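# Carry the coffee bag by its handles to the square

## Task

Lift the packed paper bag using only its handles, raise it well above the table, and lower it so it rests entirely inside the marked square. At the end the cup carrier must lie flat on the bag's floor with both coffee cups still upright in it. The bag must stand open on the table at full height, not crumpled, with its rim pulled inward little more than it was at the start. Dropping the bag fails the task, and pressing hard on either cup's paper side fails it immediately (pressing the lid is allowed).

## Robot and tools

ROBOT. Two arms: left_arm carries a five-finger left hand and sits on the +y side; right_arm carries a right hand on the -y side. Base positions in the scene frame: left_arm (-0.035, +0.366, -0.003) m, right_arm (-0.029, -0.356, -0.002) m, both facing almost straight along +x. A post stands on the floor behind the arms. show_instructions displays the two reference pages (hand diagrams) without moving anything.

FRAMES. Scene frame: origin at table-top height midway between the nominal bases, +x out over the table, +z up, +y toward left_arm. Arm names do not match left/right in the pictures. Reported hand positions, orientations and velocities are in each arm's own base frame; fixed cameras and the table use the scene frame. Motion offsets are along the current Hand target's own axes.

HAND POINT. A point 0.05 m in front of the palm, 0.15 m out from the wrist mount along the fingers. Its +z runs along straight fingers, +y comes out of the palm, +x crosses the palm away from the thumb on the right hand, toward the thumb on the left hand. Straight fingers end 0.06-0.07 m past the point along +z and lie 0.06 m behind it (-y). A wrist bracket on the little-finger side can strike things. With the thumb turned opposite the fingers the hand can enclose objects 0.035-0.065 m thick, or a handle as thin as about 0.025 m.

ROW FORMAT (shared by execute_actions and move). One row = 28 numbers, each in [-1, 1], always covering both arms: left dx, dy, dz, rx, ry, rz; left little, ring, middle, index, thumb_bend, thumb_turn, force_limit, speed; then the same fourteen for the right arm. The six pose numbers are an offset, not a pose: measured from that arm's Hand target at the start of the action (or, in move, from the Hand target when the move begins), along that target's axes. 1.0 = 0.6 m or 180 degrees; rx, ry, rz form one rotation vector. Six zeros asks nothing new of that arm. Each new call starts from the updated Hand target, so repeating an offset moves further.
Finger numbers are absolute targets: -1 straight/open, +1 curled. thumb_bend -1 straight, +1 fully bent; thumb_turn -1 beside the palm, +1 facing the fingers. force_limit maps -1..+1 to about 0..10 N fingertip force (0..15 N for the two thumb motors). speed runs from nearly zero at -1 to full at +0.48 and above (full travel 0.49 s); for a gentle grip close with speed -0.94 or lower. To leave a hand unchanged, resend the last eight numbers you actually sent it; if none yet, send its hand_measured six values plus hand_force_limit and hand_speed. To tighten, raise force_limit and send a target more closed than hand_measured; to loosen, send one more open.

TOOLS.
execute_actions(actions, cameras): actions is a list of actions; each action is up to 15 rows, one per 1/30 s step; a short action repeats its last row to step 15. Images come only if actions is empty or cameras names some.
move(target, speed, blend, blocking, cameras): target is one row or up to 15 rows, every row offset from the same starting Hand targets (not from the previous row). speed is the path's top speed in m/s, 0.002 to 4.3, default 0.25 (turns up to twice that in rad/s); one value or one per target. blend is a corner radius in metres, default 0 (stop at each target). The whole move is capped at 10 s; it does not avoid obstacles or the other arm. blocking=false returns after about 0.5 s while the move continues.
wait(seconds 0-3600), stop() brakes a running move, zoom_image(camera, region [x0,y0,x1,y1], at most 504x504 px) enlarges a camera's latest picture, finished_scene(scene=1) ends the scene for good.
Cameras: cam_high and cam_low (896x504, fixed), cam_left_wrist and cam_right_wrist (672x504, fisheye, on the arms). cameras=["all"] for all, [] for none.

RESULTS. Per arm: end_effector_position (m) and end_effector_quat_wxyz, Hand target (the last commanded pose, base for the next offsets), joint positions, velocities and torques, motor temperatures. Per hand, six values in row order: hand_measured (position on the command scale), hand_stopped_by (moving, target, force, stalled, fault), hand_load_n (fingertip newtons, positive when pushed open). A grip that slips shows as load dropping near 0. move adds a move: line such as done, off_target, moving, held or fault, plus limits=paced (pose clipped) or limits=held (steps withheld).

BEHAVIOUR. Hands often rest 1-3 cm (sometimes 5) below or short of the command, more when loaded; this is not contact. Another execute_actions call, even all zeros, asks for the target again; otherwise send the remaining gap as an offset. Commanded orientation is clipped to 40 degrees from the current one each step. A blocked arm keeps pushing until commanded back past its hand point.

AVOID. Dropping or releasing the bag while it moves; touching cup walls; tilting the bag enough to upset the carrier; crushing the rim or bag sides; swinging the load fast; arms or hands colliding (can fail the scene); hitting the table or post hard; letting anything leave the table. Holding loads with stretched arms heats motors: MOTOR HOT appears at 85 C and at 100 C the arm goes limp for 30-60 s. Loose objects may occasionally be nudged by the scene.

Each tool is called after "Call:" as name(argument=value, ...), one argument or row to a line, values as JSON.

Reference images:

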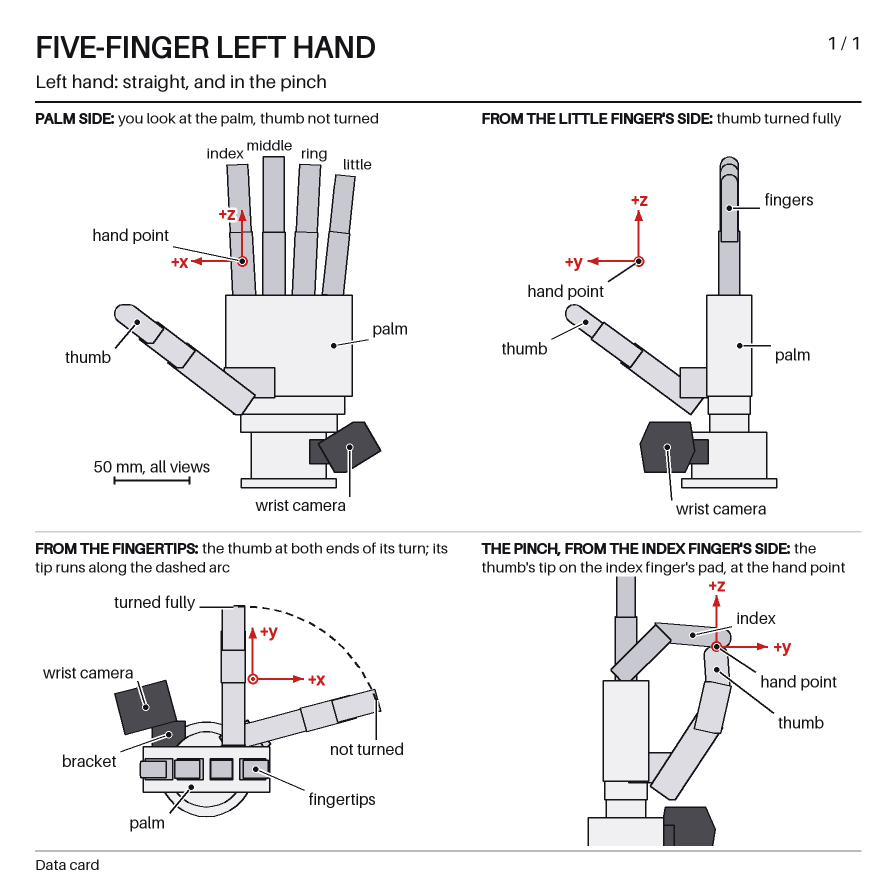

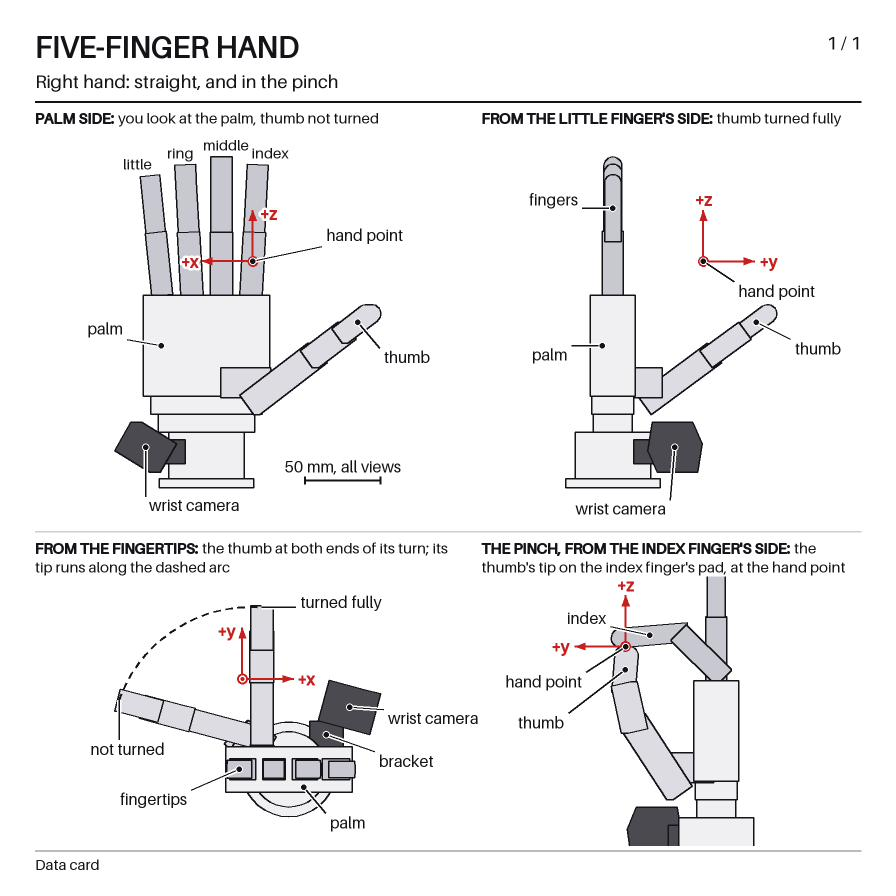

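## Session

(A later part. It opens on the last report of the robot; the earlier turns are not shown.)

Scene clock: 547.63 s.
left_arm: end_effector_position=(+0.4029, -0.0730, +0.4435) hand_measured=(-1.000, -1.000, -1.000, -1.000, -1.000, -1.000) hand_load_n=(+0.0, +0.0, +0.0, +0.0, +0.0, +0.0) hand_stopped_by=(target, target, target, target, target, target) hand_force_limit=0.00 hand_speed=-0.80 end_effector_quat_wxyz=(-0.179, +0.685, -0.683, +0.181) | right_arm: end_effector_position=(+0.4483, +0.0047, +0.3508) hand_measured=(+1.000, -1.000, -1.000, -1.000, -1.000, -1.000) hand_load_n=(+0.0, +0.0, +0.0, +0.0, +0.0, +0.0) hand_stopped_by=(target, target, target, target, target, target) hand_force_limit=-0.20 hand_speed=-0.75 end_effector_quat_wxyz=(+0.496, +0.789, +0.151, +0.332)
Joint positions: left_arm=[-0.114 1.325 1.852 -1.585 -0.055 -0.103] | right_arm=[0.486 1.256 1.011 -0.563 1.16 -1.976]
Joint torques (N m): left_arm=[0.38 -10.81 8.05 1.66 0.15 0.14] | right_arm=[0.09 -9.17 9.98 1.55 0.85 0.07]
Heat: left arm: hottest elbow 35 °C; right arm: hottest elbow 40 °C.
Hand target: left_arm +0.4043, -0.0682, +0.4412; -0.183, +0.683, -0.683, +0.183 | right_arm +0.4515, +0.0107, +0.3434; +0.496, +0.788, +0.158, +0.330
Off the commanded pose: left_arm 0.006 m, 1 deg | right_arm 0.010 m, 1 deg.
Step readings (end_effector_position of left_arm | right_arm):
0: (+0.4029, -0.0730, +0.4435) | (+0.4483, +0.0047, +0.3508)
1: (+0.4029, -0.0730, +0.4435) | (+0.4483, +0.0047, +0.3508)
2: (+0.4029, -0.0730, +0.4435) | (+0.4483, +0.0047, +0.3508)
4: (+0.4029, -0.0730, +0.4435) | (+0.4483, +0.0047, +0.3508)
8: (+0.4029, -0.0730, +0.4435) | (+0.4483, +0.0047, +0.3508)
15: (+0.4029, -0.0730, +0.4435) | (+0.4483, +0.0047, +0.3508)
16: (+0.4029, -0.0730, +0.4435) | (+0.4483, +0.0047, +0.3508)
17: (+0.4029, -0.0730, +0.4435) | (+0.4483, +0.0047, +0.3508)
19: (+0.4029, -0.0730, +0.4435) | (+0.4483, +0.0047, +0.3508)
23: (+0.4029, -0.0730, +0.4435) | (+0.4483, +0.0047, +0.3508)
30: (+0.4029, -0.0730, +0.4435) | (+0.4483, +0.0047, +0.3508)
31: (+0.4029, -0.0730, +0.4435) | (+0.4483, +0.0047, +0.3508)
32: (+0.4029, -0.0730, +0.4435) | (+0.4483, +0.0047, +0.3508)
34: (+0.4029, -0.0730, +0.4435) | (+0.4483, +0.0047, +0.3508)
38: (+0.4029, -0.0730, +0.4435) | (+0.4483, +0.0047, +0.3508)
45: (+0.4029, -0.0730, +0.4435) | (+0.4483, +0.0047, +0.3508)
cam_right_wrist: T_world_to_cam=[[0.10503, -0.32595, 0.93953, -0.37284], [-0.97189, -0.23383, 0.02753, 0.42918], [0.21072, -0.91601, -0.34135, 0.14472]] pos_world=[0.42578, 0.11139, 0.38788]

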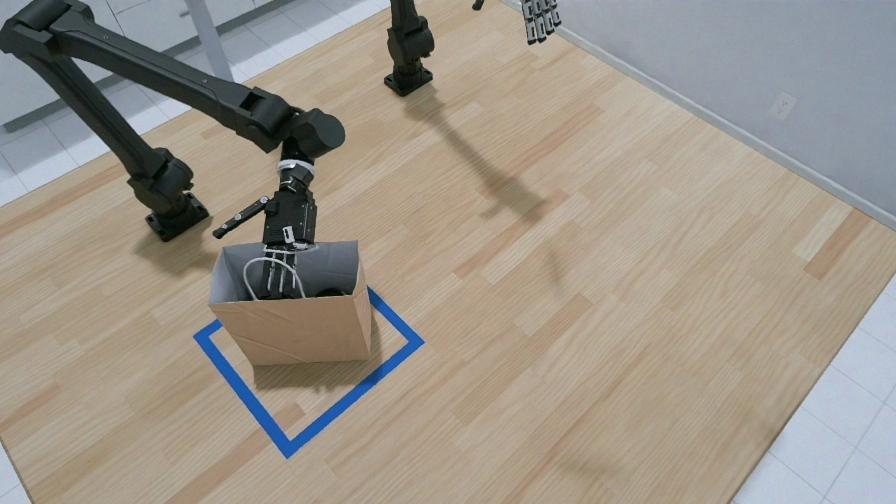

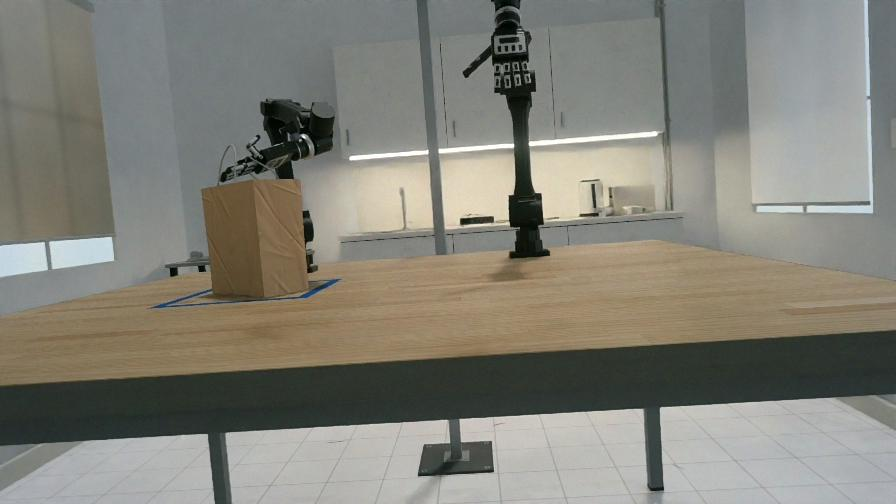

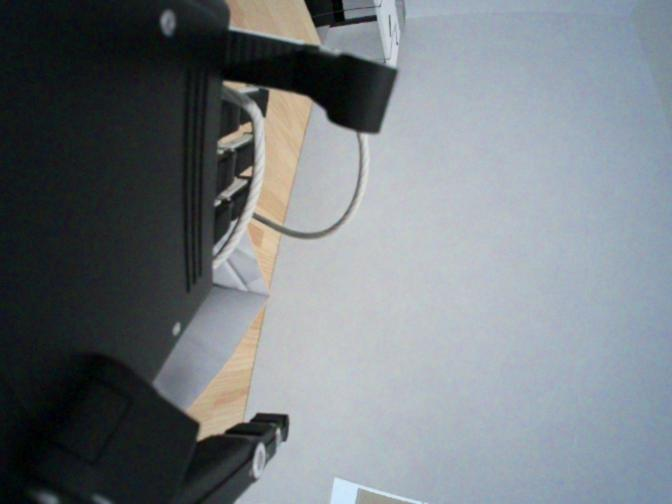

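Call:
move(
  target=[0,0,0,0,0,0,-1,-1,-1,-1,-1,-1,0,-0.8,0,0,-0.0667,0,0,0,1,-1,-1,-1,-1,-1,-0.2,-0.75],
  speed=0.04,
  cameras=["cam_high","cam_low","cam_right_wrist"],
)

Call:
zoom_image(
  camera="cam_low",
  region=[140, 90, 360, 320],
)

Call:
zoom_image(
  camera="cam_high",
  region=[180, 200, 440, 470],
)

Scene clock: 557.77 s.
left_arm: end_effector_position=(+0.4029, -0.0730, +0.4435) hand_measured=(-1.000, -1.000, -1.000, -1.000, -1.000, -1.000) hand_load_n=(+0.0, +0.0, +0.0, +0.0, +0.0, +0.0) hand_stopped_by=(target, target, target, target, target, target) hand_force_limit=0.00 hand_speed=-0.80 end_effector_quat_wxyz=(-0.179, +0.685, -0.683, +0.181) | right_arm: end_effector_position=(+0.4185, +0.0297, +0.3416) hand_measured=(+1.000, -1.000, -1.000, -1.000, -1.000, -1.000) hand_load_n=(+0.0, +0.0, +0.0, +0.0, +0.0, +0.0) hand_stopped_by=(target, target, target, target, target, target) hand_force_limit=-0.20 hand_speed=-0.75 end_effector_quat_wxyz=(+0.502, +0.788, +0.166, +0.316)
Joint positions: left_arm=[-0.114 1.325 1.852 -1.585 -0.055 -0.103] | right_arm=[0.582 1.256 1.011 -0.787 1.218 -1.785]
Joint torques (N m): left_arm=[0.32 -10.93 8.06 1.68 0.15 0.14] | right_arm=[0.09 -9.7 13.72 0.68 0.99 0.17]
Heat: left arm: hottest elbow 35 °C; right arm: hottest elbow 40 °C.
Hand target: left_arm +0.4043, -0.0682, +0.4412; -0.183, +0.683, -0.683, +0.183 | right_arm +0.4245, +0.0378, +0.3551; +0.496, +0.788, +0.158, +0.330
Off the commanded pose: left_arm 0.006 m, 1 deg | right_arm 0.017 m, 2 deg.
move: off_target (right_arm)
cam_right_wrist: T_world_to_cam=[[0.14172, -0.30114, 0.94299, -0.37016], [-0.96915, -0.23629, 0.07019, 0.39067], [0.20168, -0.92384, -0.32533, 0.16928]] pos_world=[0.39694, 0.13723, 0.37671]

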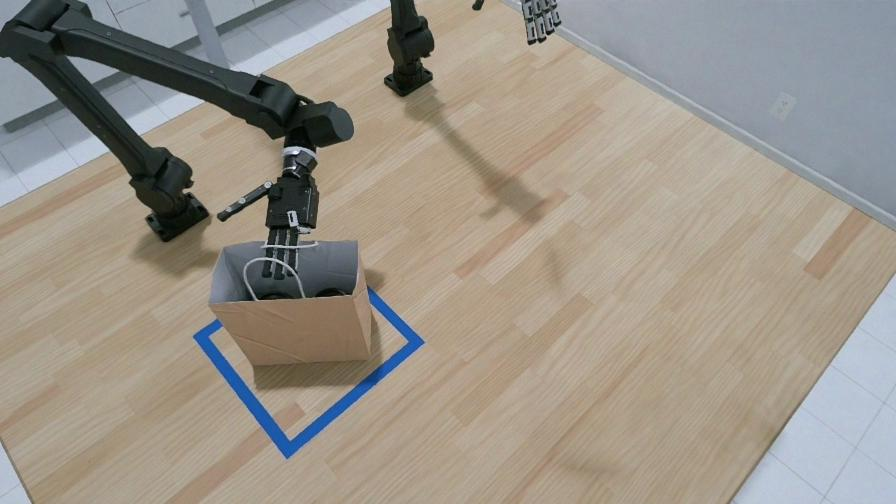

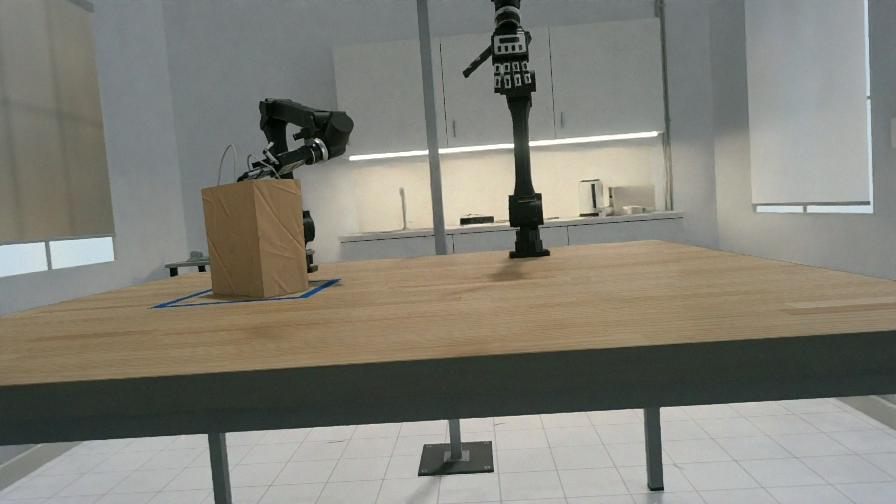

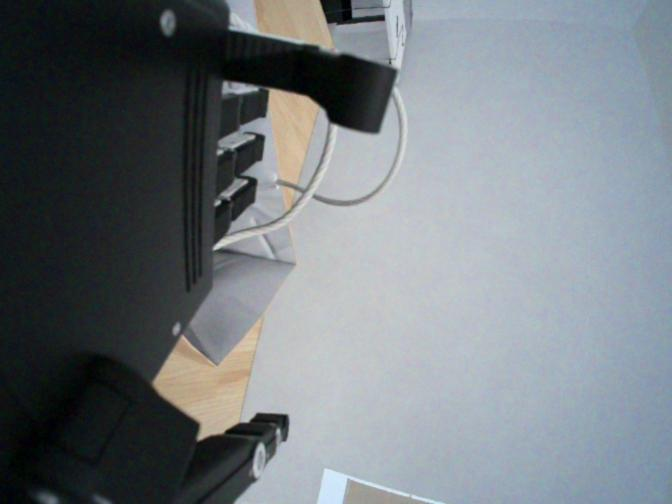

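Scaled by 2.191 from the camera's image (finer frame: 1280x720).

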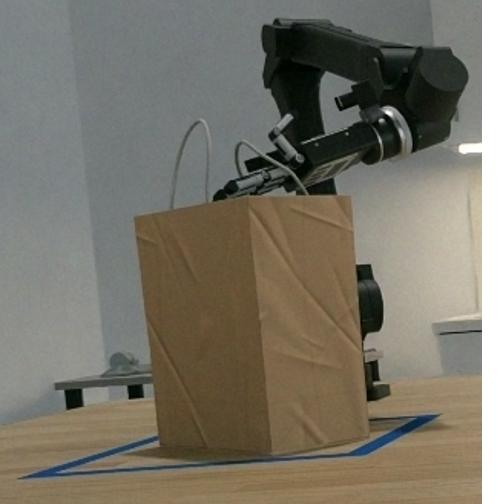

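Scaled by 1.867 from the camera's image (finer frame: 1280x720).

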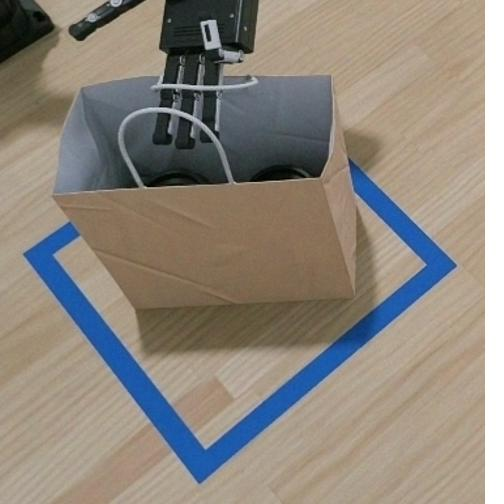

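Call:
move(
  target=[
    [0,0,0,0,0,0,-1,-1,-1,-1,-1,-1,0,-0.8,0.0091,0.0221,-0.0307,0,0,0,1,-1,-1,-1,-1,-1,-0.2,-0.75],
    [0,0,0,0,0,0,-1,-1,-1,-1,-1,-1,0,-0.8,0.0091,0.0221,-0.1007,0,0,0,1,-1,-1,-1,-1,-1,-0.2,-0.75],
  ],
  speed=0.04,
  blend=0.005,
  cameras=["cam_high","cam_low","cam_right_wrist"],
)

Call:
zoom_image(
  camera="cam_low",
  region=[140, 90, 360, 320],
)

Call:
zoom_image(
  camera="cam_high",
  region=[180, 200, 440, 470],
)

Scene clock: 564.53 s.
left_arm: end_effector_position=(+0.4029, -0.0730, +0.4435) hand_measured=(-1.000, -1.000, -1.000, -1.000, -1.000, -1.000) hand_load_n=(+0.0, +0.0, +0.0, +0.0, +0.0, +0.0) hand_stopped_by=(target, target, target, target, target, target) hand_force_limit=0.00 hand_speed=-0.80 end_effector_quat_wxyz=(-0.179, +0.685, -0.683, +0.181) | right_arm: end_effector_position=(+0.3801, +0.0662, +0.3764) hand_measured=(+1.000, -1.000, -1.000, -1.000, -1.000, -1.000) hand_load_n=(+0.0, +0.0, +0.0, +0.0, +0.0, +0.0) hand_stopped_by=(target, target, target, target, target, target) hand_force_limit=-0.20 hand_speed=-0.75 end_effector_quat_wxyz=(+0.502, +0.787, +0.164, +0.319)
Joint positions: left_arm=[-0.114 1.325 1.852 -1.585 -0.055 -0.103] | right_arm=[0.723 1.281 1.149 -1.279 1.27 -1.378]
Joint torques (N m): left_arm=[0.21 -10.87 8.08 1.68 0.15 0.13] | right_arm=[-0.03 -9 13.64 0.24 1.08 0.16]
Heat: left arm: hottest elbow 35 °C; right arm: hottest elbow 40 °C.
Hand target: left_arm +0.4043, -0.0682, +0.4412; -0.183, +0.683, -0.683, +0.183 | right_arm +0.3865, +0.0758, +0.3863; +0.496, +0.788, +0.158, +0.330
Off the commanded pose: left_arm 0.006 m, 1 deg | right_arm 0.015 m, 2 deg.
move: off_target (right_arm)
cam_right_wrist: T_world_to_cam=[[0.13409, -0.3027, 0.94361, -0.38385], [-0.9695, -0.23722, 0.06167, 0.363], [0.20517, -0.92309, -0.32528, 0.22068]] pos_world=[0.35813, 0.17362, 0.4116]

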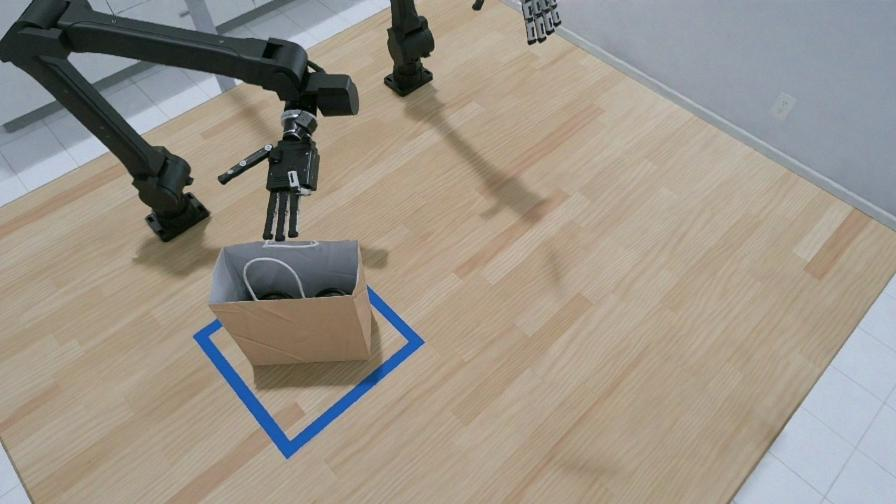

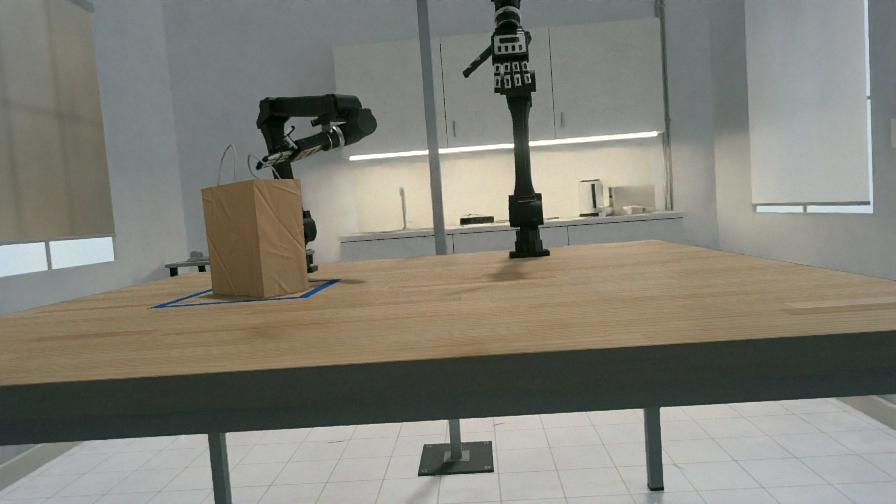

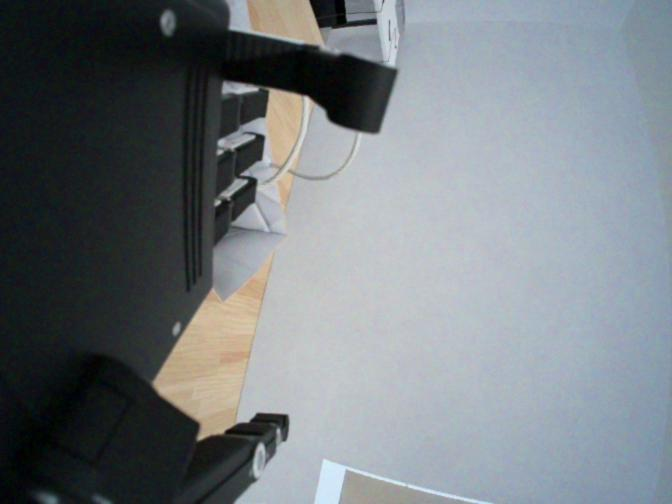

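Scaled by 2.191 from the camera's image (finer frame: 1280x720).

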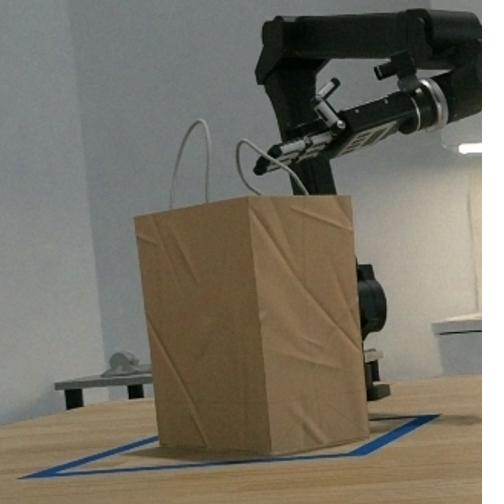

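Scaled by 1.867 from the camera's image (finer frame: 1280x720).

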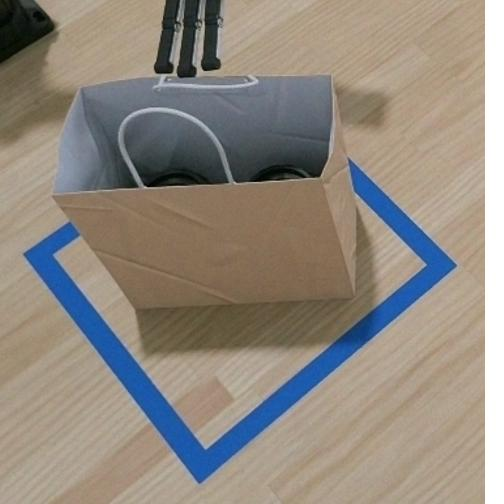

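Call:
move(
  target=[
    [0,0,0,0,0,0,-1,-1,-1,-1,-1,-1,0,-0.8,0.0,0.0,-0.0667,0.0101,0.0246,-0.0081,1,-1,-1,-1,-1,-1,-0.2,-0.75],
    [0,0,0,0,0,0,-1,-1,-1,-1,-1,-1,0,-0.8,0.0121,0.0295,-0.18,0.0504,0.1228,-0.0406,1,-1,-1,-1,-1,-1,-0.2,-0.75],
  ],
  speed=[0.05, 0.1],
  blend=0.01,
  cameras=["cam_high","cam_low","cam_right_wrist"],
)

Call:
zoom_image(
  camera="cam_low",
  region=[140, 90, 360, 320],
)

Call:
zoom_image(
  camera="cam_high",
  region=[180, 200, 440, 470],
)

Scene clock: 571.10 s.
left_arm: end_effector_position=(+0.4029, -0.0730, +0.4435) hand_measured=(-1.000, -1.000, -1.000, -1.000, -1.000, -1.000) hand_load_n=(+0.0, +0.0, +0.0, +0.0, +0.0, +0.0) hand_stopped_by=(target, target, target, target, target, target) hand_force_limit=0.00 hand_speed=-0.80 end_effector_quat_wxyz=(-0.179, +0.685, -0.683, +0.181) | right_arm: end_effector_position=(+0.3193, +0.1428, +0.4355) hand_measured=(+1.000, -1.000, -1.000, -1.000, -1.000, -1.000) hand_load_n=(+0.0, +0.0, +0.0, +0.0, +0.0, +0.0) hand_stopped_by=(target, target, target, target, target, target) hand_force_limit=-0.20 hand_speed=-0.75 end_effector_quat_wxyz=(+0.417, +0.736, +0.321, +0.424)
Joint positions: left_arm=[-0.114 1.325 1.852 -1.585 -0.055 -0.103] | right_arm=[1.046 1.036 1.1 -1.155 1.236 -1.692]
Joint torques (N m): left_arm=[0.32 -10.99 8.02 1.69 0.17 0.13] | right_arm=[0.03 -7.53 10.07 1.25 0.82 0.01]
Heat: left arm: hottest elbow 35 °C; right arm: hottest elbow 40 °C.
Hand target: left_arm +0.4043, -0.0682, +0.4412; -0.183, +0.683, -0.683, +0.183 | right_arm +0.3174, +0.1450, +0.4361; +0.413, +0.735, +0.325, +0.429
Off the commanded pose: left_arm 0.006 m, 1 deg | right_arm 0.003 m, 1 deg.
move: done
cam_right_wrist: T_world_to_cam=[[0.23957, -0.23757, 0.94136, -0.45024], [-0.7847, -0.61833, 0.04365, 0.32188], [0.57171, -0.74915, -0.33456, 0.18532]] pos_world=[0.2545, 0.2309, 0.47179]

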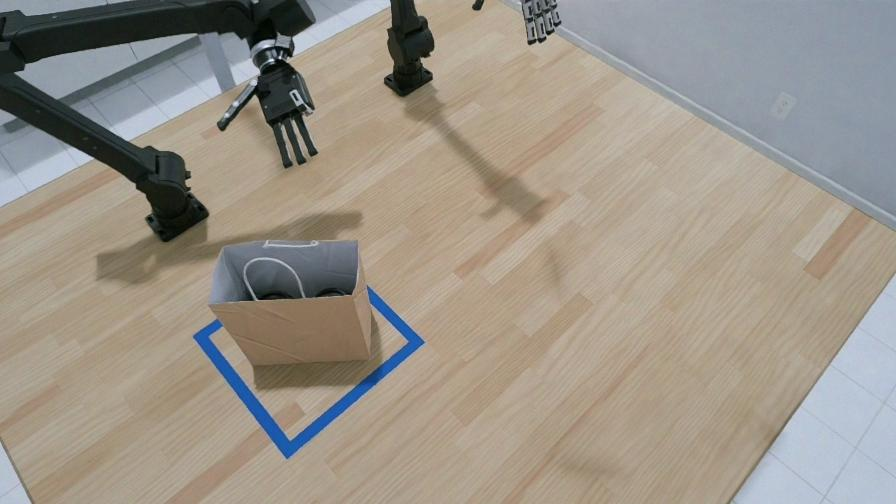

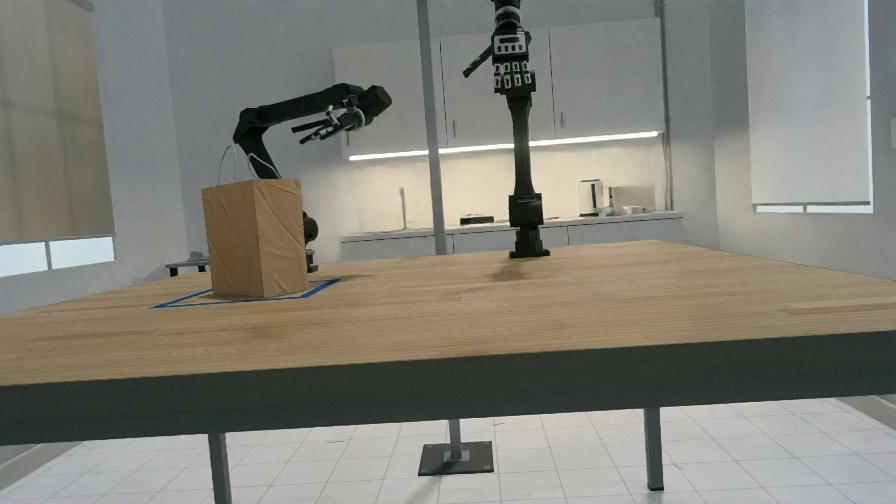

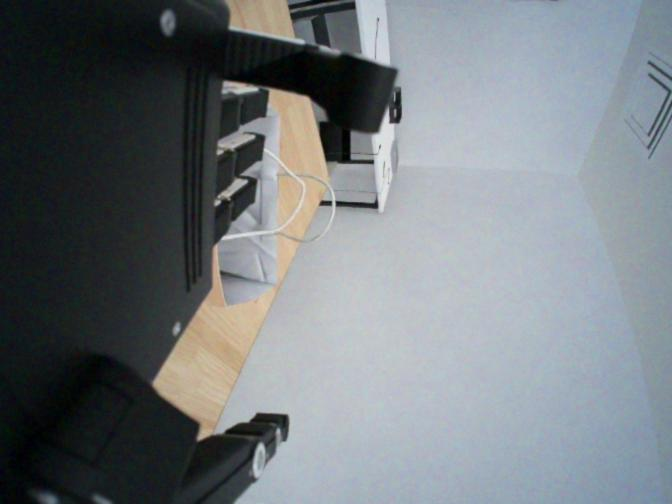

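Scaled by 2.191 from the camera's image (finer frame: 1280x720).

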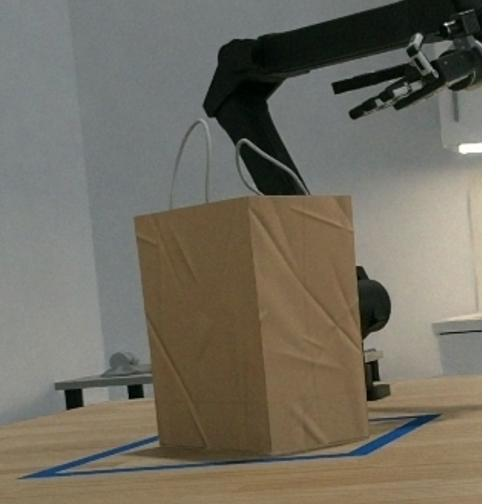

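Scaled by 1.867 from the camera's image (finer frame: 1280x720).

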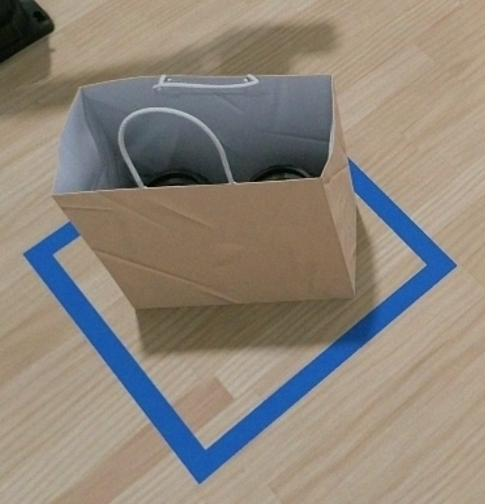

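Call:
zoom_image(
  camera="cam_high",
  region=[200, 225, 390, 380],
)

Scaled by 2.653 from the camera's image (finer frame: 1280x720).

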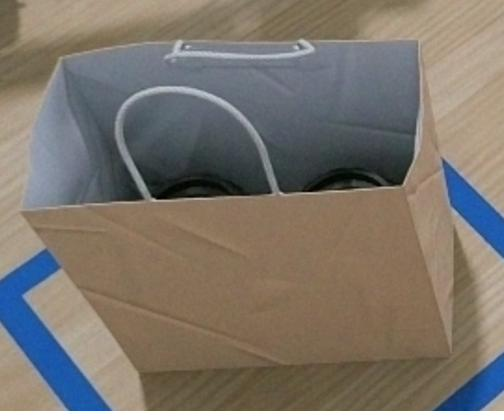

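Call:
finished_scene(
)

The scene is finished: the task was done.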